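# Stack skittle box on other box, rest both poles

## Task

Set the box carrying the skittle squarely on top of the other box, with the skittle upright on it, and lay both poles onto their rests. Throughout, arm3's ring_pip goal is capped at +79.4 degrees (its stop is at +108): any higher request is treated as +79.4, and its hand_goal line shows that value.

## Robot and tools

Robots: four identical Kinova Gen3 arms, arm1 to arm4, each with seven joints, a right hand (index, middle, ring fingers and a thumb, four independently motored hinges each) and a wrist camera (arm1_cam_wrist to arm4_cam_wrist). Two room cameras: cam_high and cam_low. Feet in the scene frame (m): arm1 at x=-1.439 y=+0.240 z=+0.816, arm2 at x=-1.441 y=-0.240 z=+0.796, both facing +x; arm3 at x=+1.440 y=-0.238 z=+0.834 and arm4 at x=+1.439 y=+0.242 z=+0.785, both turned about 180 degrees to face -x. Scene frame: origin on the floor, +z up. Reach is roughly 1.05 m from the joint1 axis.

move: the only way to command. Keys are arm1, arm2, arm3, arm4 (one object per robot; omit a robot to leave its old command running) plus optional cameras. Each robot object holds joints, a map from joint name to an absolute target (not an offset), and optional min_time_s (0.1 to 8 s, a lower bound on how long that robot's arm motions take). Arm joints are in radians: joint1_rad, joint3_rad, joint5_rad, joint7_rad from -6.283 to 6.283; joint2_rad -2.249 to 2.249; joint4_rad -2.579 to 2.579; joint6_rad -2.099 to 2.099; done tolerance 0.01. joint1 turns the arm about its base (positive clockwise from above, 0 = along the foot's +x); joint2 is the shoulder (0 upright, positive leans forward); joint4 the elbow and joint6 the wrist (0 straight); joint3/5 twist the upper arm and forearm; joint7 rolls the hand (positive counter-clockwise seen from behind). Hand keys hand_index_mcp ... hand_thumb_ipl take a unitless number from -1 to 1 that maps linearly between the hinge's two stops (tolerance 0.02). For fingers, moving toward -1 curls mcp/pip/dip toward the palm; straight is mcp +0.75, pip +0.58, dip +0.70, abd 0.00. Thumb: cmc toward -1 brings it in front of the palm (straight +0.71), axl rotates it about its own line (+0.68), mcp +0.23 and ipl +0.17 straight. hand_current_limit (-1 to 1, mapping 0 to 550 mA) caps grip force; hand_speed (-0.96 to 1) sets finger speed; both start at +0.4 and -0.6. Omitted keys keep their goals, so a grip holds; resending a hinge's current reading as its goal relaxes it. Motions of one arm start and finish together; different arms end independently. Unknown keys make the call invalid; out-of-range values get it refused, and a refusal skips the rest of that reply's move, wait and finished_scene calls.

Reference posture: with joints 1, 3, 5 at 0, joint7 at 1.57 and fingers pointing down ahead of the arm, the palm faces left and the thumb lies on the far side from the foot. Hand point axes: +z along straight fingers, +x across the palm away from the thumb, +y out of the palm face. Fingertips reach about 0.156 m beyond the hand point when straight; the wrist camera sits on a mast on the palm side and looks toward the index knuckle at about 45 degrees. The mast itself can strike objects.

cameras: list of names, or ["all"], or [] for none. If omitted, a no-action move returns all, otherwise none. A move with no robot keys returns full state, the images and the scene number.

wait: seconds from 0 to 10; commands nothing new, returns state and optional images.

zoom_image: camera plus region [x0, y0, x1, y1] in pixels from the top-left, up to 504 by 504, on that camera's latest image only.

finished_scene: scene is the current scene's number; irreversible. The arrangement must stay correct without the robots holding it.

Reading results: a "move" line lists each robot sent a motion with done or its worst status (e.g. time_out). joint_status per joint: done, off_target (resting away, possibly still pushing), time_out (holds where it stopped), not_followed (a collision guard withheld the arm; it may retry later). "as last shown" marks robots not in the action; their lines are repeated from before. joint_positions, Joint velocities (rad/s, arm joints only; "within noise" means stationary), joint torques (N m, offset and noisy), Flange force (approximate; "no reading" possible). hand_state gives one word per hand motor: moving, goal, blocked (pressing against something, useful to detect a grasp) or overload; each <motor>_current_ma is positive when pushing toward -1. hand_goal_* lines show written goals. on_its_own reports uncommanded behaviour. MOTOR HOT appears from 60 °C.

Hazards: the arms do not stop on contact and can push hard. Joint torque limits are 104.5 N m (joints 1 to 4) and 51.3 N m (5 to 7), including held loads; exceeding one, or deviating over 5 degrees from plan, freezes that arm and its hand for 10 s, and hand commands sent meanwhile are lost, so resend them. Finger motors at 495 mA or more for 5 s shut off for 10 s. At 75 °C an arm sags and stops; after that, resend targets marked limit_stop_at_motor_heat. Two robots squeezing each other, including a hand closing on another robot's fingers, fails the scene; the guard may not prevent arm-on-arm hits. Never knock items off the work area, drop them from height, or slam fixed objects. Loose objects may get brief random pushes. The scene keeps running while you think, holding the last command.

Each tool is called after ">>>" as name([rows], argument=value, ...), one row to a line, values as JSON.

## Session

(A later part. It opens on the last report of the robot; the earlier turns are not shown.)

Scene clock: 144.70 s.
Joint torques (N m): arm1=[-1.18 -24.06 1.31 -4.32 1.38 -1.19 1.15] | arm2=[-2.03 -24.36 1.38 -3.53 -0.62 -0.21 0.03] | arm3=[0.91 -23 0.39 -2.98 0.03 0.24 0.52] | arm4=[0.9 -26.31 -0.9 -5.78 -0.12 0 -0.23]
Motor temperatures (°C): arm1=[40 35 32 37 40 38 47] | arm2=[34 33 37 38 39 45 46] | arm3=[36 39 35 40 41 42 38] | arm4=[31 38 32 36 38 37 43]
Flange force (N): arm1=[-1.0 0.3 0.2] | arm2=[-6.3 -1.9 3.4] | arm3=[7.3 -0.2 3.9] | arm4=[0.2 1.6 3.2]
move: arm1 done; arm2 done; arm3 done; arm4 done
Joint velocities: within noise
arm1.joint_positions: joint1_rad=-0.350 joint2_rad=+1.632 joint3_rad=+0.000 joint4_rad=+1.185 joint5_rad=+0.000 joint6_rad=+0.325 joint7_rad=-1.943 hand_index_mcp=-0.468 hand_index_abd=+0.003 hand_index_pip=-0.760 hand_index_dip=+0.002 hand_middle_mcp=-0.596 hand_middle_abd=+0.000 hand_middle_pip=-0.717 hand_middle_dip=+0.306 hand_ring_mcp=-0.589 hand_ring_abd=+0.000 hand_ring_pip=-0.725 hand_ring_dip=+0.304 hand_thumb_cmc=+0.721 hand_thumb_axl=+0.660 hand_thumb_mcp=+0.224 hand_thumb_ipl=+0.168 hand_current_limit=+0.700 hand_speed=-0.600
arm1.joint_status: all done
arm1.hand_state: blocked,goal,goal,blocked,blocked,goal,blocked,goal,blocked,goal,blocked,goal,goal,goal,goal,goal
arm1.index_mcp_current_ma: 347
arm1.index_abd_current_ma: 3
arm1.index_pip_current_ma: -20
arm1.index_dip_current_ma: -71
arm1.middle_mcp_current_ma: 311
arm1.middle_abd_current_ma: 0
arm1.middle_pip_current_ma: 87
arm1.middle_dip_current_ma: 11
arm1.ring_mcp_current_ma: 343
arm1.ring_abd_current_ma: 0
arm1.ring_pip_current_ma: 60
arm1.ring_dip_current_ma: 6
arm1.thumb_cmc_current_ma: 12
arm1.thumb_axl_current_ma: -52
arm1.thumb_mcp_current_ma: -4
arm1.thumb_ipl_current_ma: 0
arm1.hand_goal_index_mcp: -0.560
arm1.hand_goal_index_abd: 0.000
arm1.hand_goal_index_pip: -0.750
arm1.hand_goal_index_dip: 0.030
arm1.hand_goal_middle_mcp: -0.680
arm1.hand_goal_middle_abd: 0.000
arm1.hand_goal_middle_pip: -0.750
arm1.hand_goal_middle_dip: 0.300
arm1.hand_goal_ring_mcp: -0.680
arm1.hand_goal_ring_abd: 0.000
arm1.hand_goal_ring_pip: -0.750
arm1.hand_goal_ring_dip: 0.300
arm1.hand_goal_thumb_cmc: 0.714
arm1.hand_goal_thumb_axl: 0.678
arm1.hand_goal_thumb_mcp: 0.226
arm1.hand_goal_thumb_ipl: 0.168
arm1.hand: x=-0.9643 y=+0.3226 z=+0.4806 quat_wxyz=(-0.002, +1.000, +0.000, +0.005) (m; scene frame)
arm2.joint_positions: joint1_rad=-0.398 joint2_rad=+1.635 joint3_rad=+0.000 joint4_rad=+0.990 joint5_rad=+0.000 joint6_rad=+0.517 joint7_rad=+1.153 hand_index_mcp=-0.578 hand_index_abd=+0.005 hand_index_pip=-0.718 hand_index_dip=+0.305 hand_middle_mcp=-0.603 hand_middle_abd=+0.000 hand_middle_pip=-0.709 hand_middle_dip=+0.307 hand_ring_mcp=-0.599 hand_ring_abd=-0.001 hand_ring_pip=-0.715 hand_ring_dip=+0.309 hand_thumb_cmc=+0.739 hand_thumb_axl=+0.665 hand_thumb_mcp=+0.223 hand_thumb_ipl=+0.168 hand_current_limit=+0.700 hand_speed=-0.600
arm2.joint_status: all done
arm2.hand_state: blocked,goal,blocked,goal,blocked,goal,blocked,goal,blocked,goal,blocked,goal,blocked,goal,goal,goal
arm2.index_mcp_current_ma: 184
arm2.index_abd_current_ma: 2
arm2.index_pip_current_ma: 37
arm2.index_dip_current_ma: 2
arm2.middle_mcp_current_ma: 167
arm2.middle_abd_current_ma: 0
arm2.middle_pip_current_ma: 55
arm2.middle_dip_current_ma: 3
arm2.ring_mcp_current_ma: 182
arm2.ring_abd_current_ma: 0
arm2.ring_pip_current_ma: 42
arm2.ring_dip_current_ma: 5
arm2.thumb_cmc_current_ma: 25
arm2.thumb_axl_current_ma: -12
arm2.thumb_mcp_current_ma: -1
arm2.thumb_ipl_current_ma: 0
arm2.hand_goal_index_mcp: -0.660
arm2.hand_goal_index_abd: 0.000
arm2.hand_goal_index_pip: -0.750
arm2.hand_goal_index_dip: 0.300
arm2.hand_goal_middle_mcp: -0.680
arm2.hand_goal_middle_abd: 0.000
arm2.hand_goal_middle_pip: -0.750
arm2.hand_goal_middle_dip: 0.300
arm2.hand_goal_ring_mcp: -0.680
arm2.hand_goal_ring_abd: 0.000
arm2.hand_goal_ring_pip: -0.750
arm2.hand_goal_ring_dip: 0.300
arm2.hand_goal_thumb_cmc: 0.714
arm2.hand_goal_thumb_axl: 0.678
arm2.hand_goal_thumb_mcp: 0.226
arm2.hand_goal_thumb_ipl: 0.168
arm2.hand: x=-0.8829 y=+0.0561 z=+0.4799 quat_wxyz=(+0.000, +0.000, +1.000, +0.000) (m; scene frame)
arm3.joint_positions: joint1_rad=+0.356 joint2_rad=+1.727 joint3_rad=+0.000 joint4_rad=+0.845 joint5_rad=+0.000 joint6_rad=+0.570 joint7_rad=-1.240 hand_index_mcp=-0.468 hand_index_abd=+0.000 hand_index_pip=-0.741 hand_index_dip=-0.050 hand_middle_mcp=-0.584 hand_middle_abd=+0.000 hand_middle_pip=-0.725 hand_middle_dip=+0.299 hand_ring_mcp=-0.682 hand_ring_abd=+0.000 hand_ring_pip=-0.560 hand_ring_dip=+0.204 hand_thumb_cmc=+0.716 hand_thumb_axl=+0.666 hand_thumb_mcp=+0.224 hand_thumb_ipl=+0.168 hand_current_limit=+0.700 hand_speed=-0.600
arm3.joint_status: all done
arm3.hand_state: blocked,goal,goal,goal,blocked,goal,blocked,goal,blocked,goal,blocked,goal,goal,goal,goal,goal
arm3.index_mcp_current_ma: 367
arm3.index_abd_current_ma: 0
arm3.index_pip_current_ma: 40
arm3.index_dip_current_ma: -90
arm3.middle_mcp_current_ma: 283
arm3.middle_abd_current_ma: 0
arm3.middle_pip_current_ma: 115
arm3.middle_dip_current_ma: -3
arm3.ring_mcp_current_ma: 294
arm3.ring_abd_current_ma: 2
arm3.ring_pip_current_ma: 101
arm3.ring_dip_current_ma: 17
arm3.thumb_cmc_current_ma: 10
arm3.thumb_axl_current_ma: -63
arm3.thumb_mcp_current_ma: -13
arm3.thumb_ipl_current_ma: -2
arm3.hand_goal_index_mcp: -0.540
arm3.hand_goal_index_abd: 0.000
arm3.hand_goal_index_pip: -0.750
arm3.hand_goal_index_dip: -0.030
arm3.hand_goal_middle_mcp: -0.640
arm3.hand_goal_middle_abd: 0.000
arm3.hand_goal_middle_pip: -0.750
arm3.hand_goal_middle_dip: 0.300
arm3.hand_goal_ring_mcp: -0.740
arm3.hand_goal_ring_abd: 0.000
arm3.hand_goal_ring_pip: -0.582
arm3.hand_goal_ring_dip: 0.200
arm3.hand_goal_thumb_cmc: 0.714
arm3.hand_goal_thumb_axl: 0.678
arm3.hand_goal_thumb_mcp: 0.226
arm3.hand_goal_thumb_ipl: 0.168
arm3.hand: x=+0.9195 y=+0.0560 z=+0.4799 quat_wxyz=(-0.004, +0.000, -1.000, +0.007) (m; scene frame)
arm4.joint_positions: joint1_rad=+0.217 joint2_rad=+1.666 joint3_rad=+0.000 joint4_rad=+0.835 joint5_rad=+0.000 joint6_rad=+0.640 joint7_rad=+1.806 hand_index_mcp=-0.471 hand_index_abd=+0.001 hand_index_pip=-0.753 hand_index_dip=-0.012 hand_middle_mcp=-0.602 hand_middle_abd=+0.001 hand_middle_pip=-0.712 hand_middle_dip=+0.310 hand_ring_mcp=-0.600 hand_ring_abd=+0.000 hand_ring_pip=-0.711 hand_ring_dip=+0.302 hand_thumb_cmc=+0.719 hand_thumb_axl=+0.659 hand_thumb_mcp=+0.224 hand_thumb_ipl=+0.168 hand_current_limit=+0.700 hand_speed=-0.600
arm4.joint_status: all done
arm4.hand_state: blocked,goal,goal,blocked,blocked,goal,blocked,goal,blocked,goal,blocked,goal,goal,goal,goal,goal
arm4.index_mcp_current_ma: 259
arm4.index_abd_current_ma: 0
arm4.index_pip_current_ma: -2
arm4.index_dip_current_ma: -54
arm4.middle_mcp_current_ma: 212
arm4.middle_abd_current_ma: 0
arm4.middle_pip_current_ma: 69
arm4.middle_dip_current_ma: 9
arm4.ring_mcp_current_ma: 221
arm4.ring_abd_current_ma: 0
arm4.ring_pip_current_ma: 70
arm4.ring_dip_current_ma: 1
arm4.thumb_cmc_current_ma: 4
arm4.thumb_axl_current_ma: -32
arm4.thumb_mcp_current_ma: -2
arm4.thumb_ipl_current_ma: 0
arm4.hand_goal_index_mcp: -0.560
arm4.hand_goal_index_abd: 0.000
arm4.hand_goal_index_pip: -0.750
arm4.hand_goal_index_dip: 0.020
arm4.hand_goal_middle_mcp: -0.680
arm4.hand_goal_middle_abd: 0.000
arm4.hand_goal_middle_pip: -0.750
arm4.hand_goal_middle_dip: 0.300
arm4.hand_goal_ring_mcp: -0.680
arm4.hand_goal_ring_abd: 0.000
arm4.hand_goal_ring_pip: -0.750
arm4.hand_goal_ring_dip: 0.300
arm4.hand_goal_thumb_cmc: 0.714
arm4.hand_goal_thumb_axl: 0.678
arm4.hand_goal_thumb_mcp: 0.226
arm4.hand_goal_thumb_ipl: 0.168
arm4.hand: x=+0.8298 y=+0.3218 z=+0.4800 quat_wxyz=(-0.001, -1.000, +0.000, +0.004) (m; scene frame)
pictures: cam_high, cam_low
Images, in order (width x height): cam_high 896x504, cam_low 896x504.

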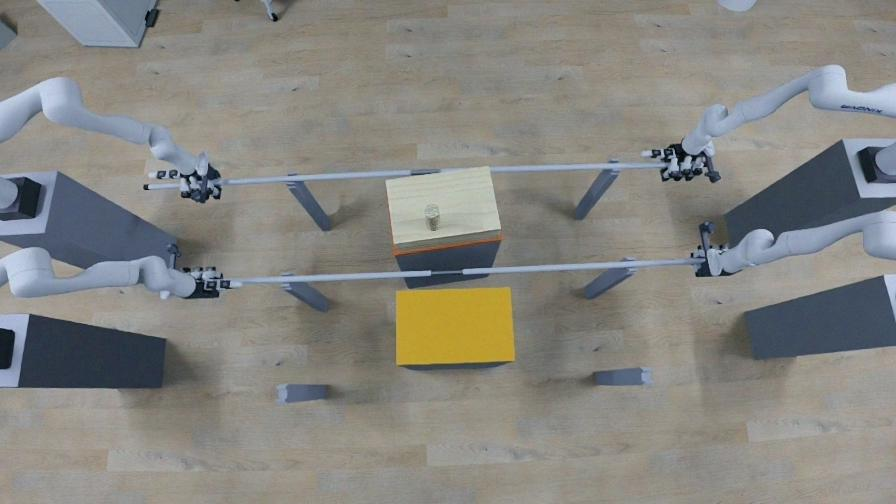

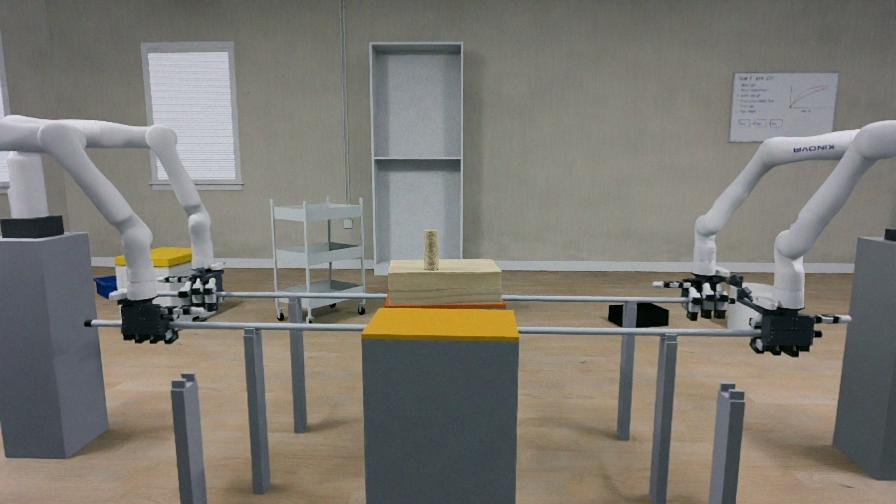

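>>> move(arm1={"joints":{"joint2_rad":1.6760,"joint4_rad":1.1360,"joint6_rad":0.3297},"min_time_s":1.2}, arm2={"joints":{"joint2_rad":1.6798,"joint4_rad":0.9387,"joint6_rad":0.5231},"min_time_s":1.2}, arm3={"joints":{"joint1_rad":0.3568,"joint2_rad":1.7762,"joint4_rad":0.7809,"joint6_rad":0.5844,"joint7_rad":-1.2400},"min_time_s":1.2}, arm4={"joints":{"joint2_rad":1.7138,"joint4_rad":0.7783,"joint6_rad":0.6495},"min_time_s":1.2}, cameras=["all"])

>>> zoom_image(camera="cam_low", region=[230, 270, 350, 350])

>>> zoom_image(camera="cam_low", region=[600, 270, 720, 350])

>>> zoom_image(camera="cam_high", region=[265, 160, 355, 300])

>>> zoom_image(camera="cam_high", region=[570, 150, 660, 290])

Scene clock: 147.47 s.
Joint torques (N m): arm1=[1.16 -20.54 1.91 -2.36 0.29 0.12 -0.04] | arm2=[-1.76 -23.7 1.56 -3.65 -0.62 -0.39 -0.07] | arm3=[-0.16 -18.83 -1.05 -2.3 -0.43 -0.21 0.5] | arm4=[-6.68 -21.3 -5.86 -3.54 -1.18 0.84 0.43]
Motor temperatures (°C): arm1=[40 35 32 37 40 38 47] | arm2=[34 33 37 38 39 45 46] | arm3=[36 39 35 40 41 42 38] | arm4=[31 38 32 36 38 37 43]
Flange force (N): arm1=[-0.7 -2.1 -3.3] | arm2=[-5.8 -1.8 1.9] | arm3=[6.5 1.4 -3.8] | arm4=[1.8 -9.8 -3.0]
move: arm1 done; arm2 done; arm3 done; arm4 done
Joint velocities: within noise
arm1.joint_positions: joint1_rad=-0.350 joint2_rad=+1.676 joint3_rad=+0.000 joint4_rad=+1.136 joint5_rad=+0.000 joint6_rad=+0.330 joint7_rad=-1.943 hand_index_mcp=-0.468 hand_index_abd=+0.003 hand_index_pip=-0.760 hand_index_dip=+0.002 hand_middle_mcp=-0.596 hand_middle_abd=+0.000 hand_middle_pip=-0.717 hand_middle_dip=+0.306 hand_ring_mcp=-0.589 hand_ring_abd=+0.000 hand_ring_pip=-0.725 hand_ring_dip=+0.305 hand_thumb_cmc=+0.721 hand_thumb_axl=+0.660 hand_thumb_mcp=+0.224 hand_thumb_ipl=+0.168 hand_current_limit=+0.700 hand_speed=-0.600
arm1.joint_status: all done
arm1.hand_state: blocked,goal,goal,blocked,blocked,goal,blocked,goal,blocked,goal,blocked,goal,goal,goal,goal,goal
arm1.index_mcp_current_ma: 347
arm1.index_abd_current_ma: 3
arm1.index_pip_current_ma: -20
arm1.index_dip_current_ma: -71
arm1.middle_mcp_current_ma: 311
arm1.middle_abd_current_ma: 0
arm1.middle_pip_current_ma: 87
arm1.middle_dip_current_ma: 11
arm1.ring_mcp_current_ma: 343
arm1.ring_abd_current_ma: 0
arm1.ring_pip_current_ma: 60
arm1.ring_dip_current_ma: 8
arm1.thumb_cmc_current_ma: 12
arm1.thumb_axl_current_ma: -52
arm1.thumb_mcp_current_ma: -4
arm1.thumb_ipl_current_ma: 0
arm1.hand_goal_index_mcp: -0.560
arm1.hand_goal_index_abd: 0.000
arm1.hand_goal_index_pip: -0.750
arm1.hand_goal_index_dip: 0.030
arm1.hand_goal_middle_mcp: -0.680
arm1.hand_goal_middle_abd: 0.000
arm1.hand_goal_middle_pip: -0.750
arm1.hand_goal_middle_dip: 0.300
arm1.hand_goal_ring_mcp: -0.680
arm1.hand_goal_ring_abd: 0.000
arm1.hand_goal_ring_pip: -0.750
arm1.hand_goal_ring_dip: 0.300
arm1.hand_goal_thumb_cmc: 0.714
arm1.hand_goal_thumb_axl: 0.678
arm1.hand_goal_thumb_mcp: 0.226
arm1.hand_goal_thumb_ipl: 0.168
arm1.hand: x=-0.9642 y=+0.3227 z=+0.4625 quat_wxyz=(-0.002, +1.000, +0.000, +0.005) (m; scene frame)
arm2.joint_positions: joint1_rad=-0.398 joint2_rad=+1.680 joint3_rad=+0.000 joint4_rad=+0.939 joint5_rad=+0.000 joint6_rad=+0.523 joint7_rad=+1.153 hand_index_mcp=-0.578 hand_index_abd=+0.005 hand_index_pip=-0.718 hand_index_dip=+0.305 hand_middle_mcp=-0.603 hand_middle_abd=+0.000 hand_middle_pip=-0.709 hand_middle_dip=+0.307 hand_ring_mcp=-0.599 hand_ring_abd=-0.001 hand_ring_pip=-0.715 hand_ring_dip=+0.309 hand_thumb_cmc=+0.739 hand_thumb_axl=+0.665 hand_thumb_mcp=+0.223 hand_thumb_ipl=+0.168 hand_current_limit=+0.700 hand_speed=-0.600
arm2.joint_status: all done
arm2.hand_state: blocked,goal,blocked,goal,blocked,goal,blocked,goal,blocked,goal,blocked,goal,blocked,goal,goal,goal
arm2.index_mcp_current_ma: 184
arm2.index_abd_current_ma: 2
arm2.index_pip_current_ma: 37
arm2.index_dip_current_ma: 2
arm2.middle_mcp_current_ma: 167
arm2.middle_abd_current_ma: 0
arm2.middle_pip_current_ma: 55
arm2.middle_dip_current_ma: 3
arm2.ring_mcp_current_ma: 182
arm2.ring_abd_current_ma: 0
arm2.ring_pip_current_ma: 42
arm2.ring_dip_current_ma: 5
arm2.thumb_cmc_current_ma: 25
arm2.thumb_axl_current_ma: -12
arm2.thumb_mcp_current_ma: -1
arm2.thumb_ipl_current_ma: 0
arm2.hand_goal_index_mcp: -0.660
arm2.hand_goal_index_abd: 0.000
arm2.hand_goal_index_pip: -0.750
arm2.hand_goal_index_dip: 0.300
arm2.hand_goal_middle_mcp: -0.680
arm2.hand_goal_middle_abd: 0.000
arm2.hand_goal_middle_pip: -0.750
arm2.hand_goal_middle_dip: 0.300
arm2.hand_goal_ring_mcp: -0.680
arm2.hand_goal_ring_abd: 0.000
arm2.hand_goal_ring_pip: -0.750
arm2.hand_goal_ring_dip: 0.300
arm2.hand_goal_thumb_cmc: 0.714
arm2.hand_goal_thumb_axl: 0.678
arm2.hand_goal_thumb_mcp: 0.226
arm2.hand_goal_thumb_ipl: 0.168
arm2.hand: x=-0.8829 y=+0.0561 z=+0.4619 quat_wxyz=(+0.000, +0.000, +1.000, +0.000) (m; scene frame)
arm3.joint_positions: joint1_rad=+0.357 joint2_rad=+1.776 joint3_rad=+0.000 joint4_rad=+0.781 joint5_rad=+0.000 joint6_rad=+0.584 joint7_rad=-1.240 hand_index_mcp=-0.472 hand_index_abd=+0.000 hand_index_pip=-0.735 hand_index_dip=-0.050 hand_middle_mcp=-0.584 hand_middle_abd=+0.000 hand_middle_pip=-0.725 hand_middle_dip=+0.299 hand_ring_mcp=-0.682 hand_ring_abd=+0.000 hand_ring_pip=-0.560 hand_ring_dip=+0.204 hand_thumb_cmc=+0.716 hand_thumb_axl=+0.666 hand_thumb_mcp=+0.224 hand_thumb_ipl=+0.168 hand_current_limit=+0.700 hand_speed=-0.600
arm3.joint_status: all done
arm3.hand_state: blocked,goal,goal,goal,blocked,goal,blocked,goal,blocked,goal,blocked,goal,goal,goal,goal,goal
arm3.index_mcp_current_ma: 344
arm3.index_abd_current_ma: 0
arm3.index_pip_current_ma: 67
arm3.index_dip_current_ma: -90
arm3.middle_mcp_current_ma: 283
arm3.middle_abd_current_ma: 0
arm3.middle_pip_current_ma: 115
arm3.middle_dip_current_ma: -3
arm3.ring_mcp_current_ma: 294
arm3.ring_abd_current_ma: 2
arm3.ring_pip_current_ma: 101
arm3.ring_dip_current_ma: 17
arm3.thumb_cmc_current_ma: 10
arm3.thumb_axl_current_ma: -63
arm3.thumb_mcp_current_ma: -13
arm3.thumb_ipl_current_ma: -2
arm3.hand_goal_index_mcp: -0.540
arm3.hand_goal_index_abd: 0.000
arm3.hand_goal_index_pip: -0.750
arm3.hand_goal_index_dip: -0.030
arm3.hand_goal_middle_mcp: -0.640
arm3.hand_goal_middle_abd: 0.000
arm3.hand_goal_middle_pip: -0.750
arm3.hand_goal_middle_dip: 0.300
arm3.hand_goal_ring_mcp: -0.740
arm3.hand_goal_ring_abd: 0.000
arm3.hand_goal_ring_pip: -0.582
arm3.hand_goal_ring_dip: 0.200
arm3.hand_goal_thumb_cmc: 0.714
arm3.hand_goal_thumb_axl: 0.678
arm3.hand_goal_thumb_mcp: 0.226
arm3.hand_goal_thumb_ipl: 0.168
arm3.hand: x=+0.9195 y=+0.0560 z=+0.4619 quat_wxyz=(-0.003, -0.001, -1.000, +0.007) (m; scene frame)
arm4.joint_positions: joint1_rad=+0.217 joint2_rad=+1.714 joint3_rad=+0.000 joint4_rad=+0.778 joint5_rad=+0.000 joint6_rad=+0.650 joint7_rad=+1.806 hand_index_mcp=-0.471 hand_index_abd=+0.001 hand_index_pip=-0.753 hand_index_dip=-0.012 hand_middle_mcp=-0.602 hand_middle_abd=+0.001 hand_middle_pip=-0.712 hand_middle_dip=+0.310 hand_ring_mcp=-0.600 hand_ring_abd=+0.000 hand_ring_pip=-0.711 hand_ring_dip=+0.302 hand_thumb_cmc=+0.719 hand_thumb_axl=+0.659 hand_thumb_mcp=+0.224 hand_thumb_ipl=+0.168 hand_current_limit=+0.700 hand_speed=-0.600
arm4.joint_status: all done
arm4.hand_state: blocked,goal,goal,blocked,blocked,goal,blocked,goal,blocked,goal,blocked,goal,goal,goal,goal,goal
arm4.index_mcp_current_ma: 259
arm4.index_abd_current_ma: 0
arm4.index_pip_current_ma: -2
arm4.index_dip_current_ma: -54
arm4.middle_mcp_current_ma: 212
arm4.middle_abd_current_ma: 0
arm4.middle_pip_current_ma: 69
arm4.middle_dip_current_ma: 9
arm4.ring_mcp_current_ma: 221
arm4.ring_abd_current_ma: 0
arm4.ring_pip_current_ma: 70
arm4.ring_dip_current_ma: 1
arm4.thumb_cmc_current_ma: 4
arm4.thumb_axl_current_ma: -32
arm4.thumb_mcp_current_ma: -2
arm4.thumb_ipl_current_ma: 0
arm4.hand_goal_index_mcp: -0.560
arm4.hand_goal_index_abd: 0.000
arm4.hand_goal_index_pip: -0.750
arm4.hand_goal_index_dip: 0.020
arm4.hand_goal_middle_mcp: -0.680
arm4.hand_goal_middle_abd: 0.000
arm4.hand_goal_middle_pip: -0.750
arm4.hand_goal_middle_dip: 0.300
arm4.hand_goal_ring_mcp: -0.680
arm4.hand_goal_ring_abd: 0.000
arm4.hand_goal_ring_pip: -0.750
arm4.hand_goal_ring_dip: 0.300
arm4.hand_goal_thumb_cmc: 0.714
arm4.hand_goal_thumb_axl: 0.678
arm4.hand_goal_thumb_mcp: 0.226
arm4.hand_goal_thumb_ipl: 0.168
arm4.hand: x=+0.8297 y=+0.3218 z=+0.4620 quat_wxyz=(-0.001, -1.000, +0.000, +0.004) (m; scene frame)
pictures: arm1_cam_wrist, arm2_cam_wrist, arm3_cam_wrist, arm4_cam_wrist, cam_high, cam_low
Images, in order (width x height): arm1_cam_wrist 616x616, arm2_cam_wrist 616x616, arm3_cam_wrist 616x616, arm4_cam_wrist 616x616, cam_high 896x504, cam_low 896x504.

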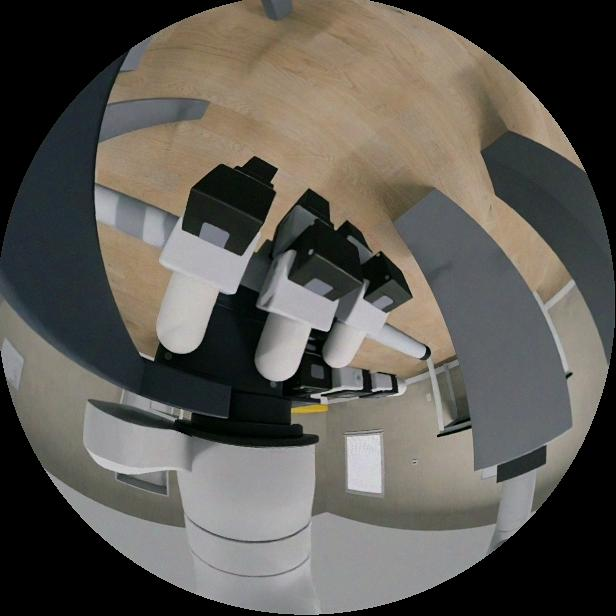

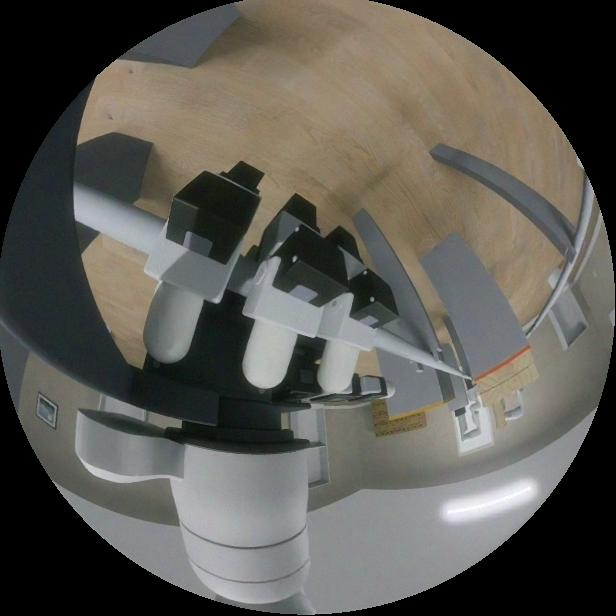

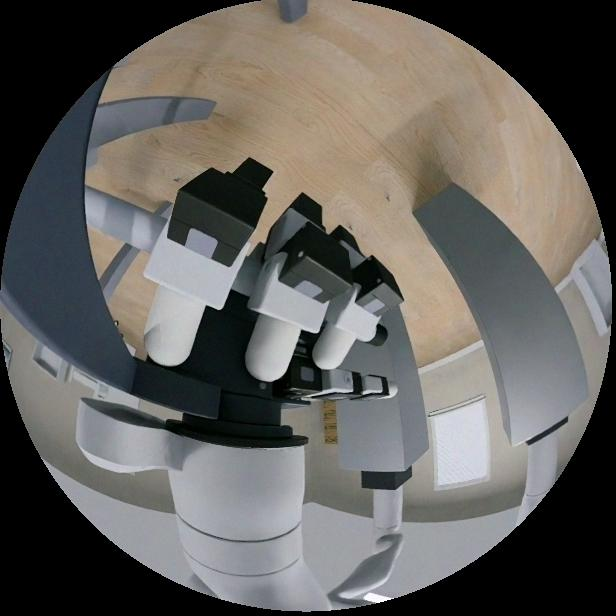

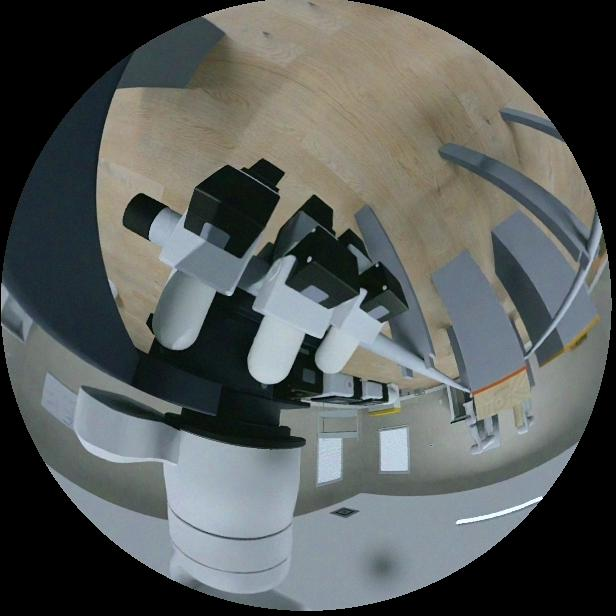

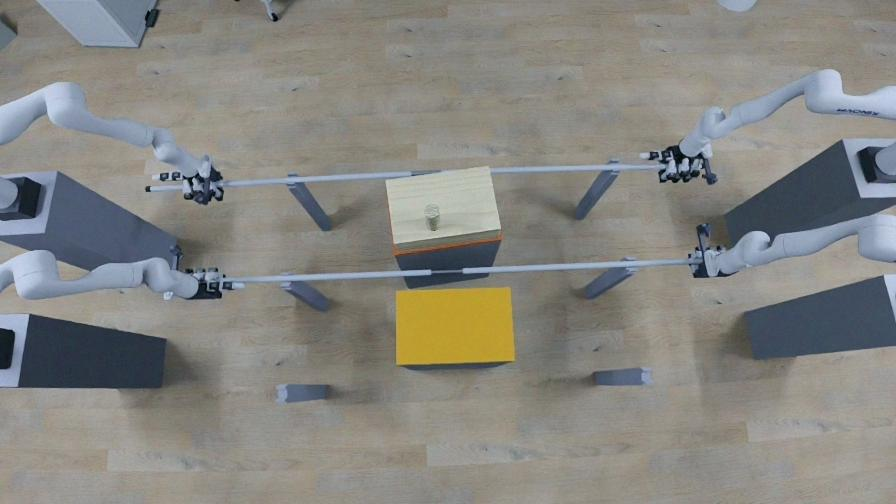

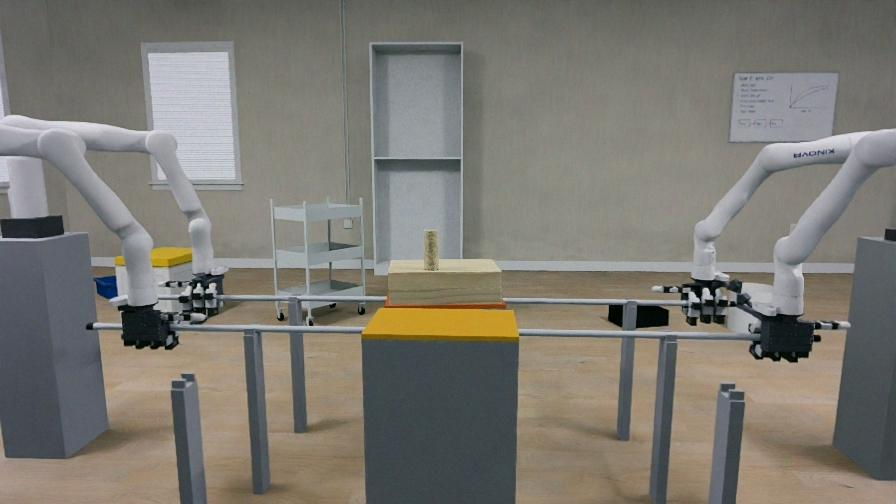

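Scaled by 4.200 from the camera's 896x504 image, which has a finer 1280x720 frame.

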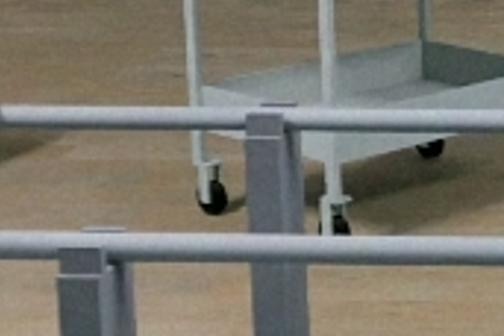

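Scaled by 4.200 from the camera's 896x504 image, which has a finer 1280x720 frame.

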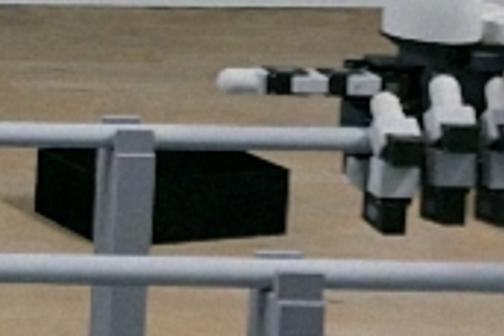

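Scaled by 3.600 from the camera's 896x504 image, which has a finer 1280x720 frame.

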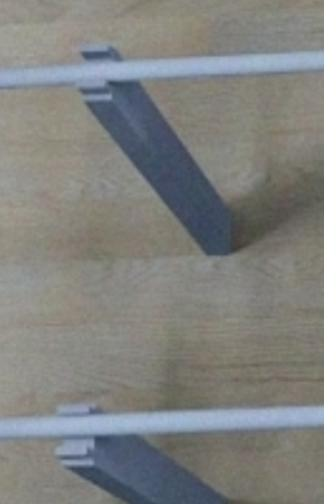

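Scaled by 3.600 from the camera's 896x504 image, which has a finer 1280x720 frame.

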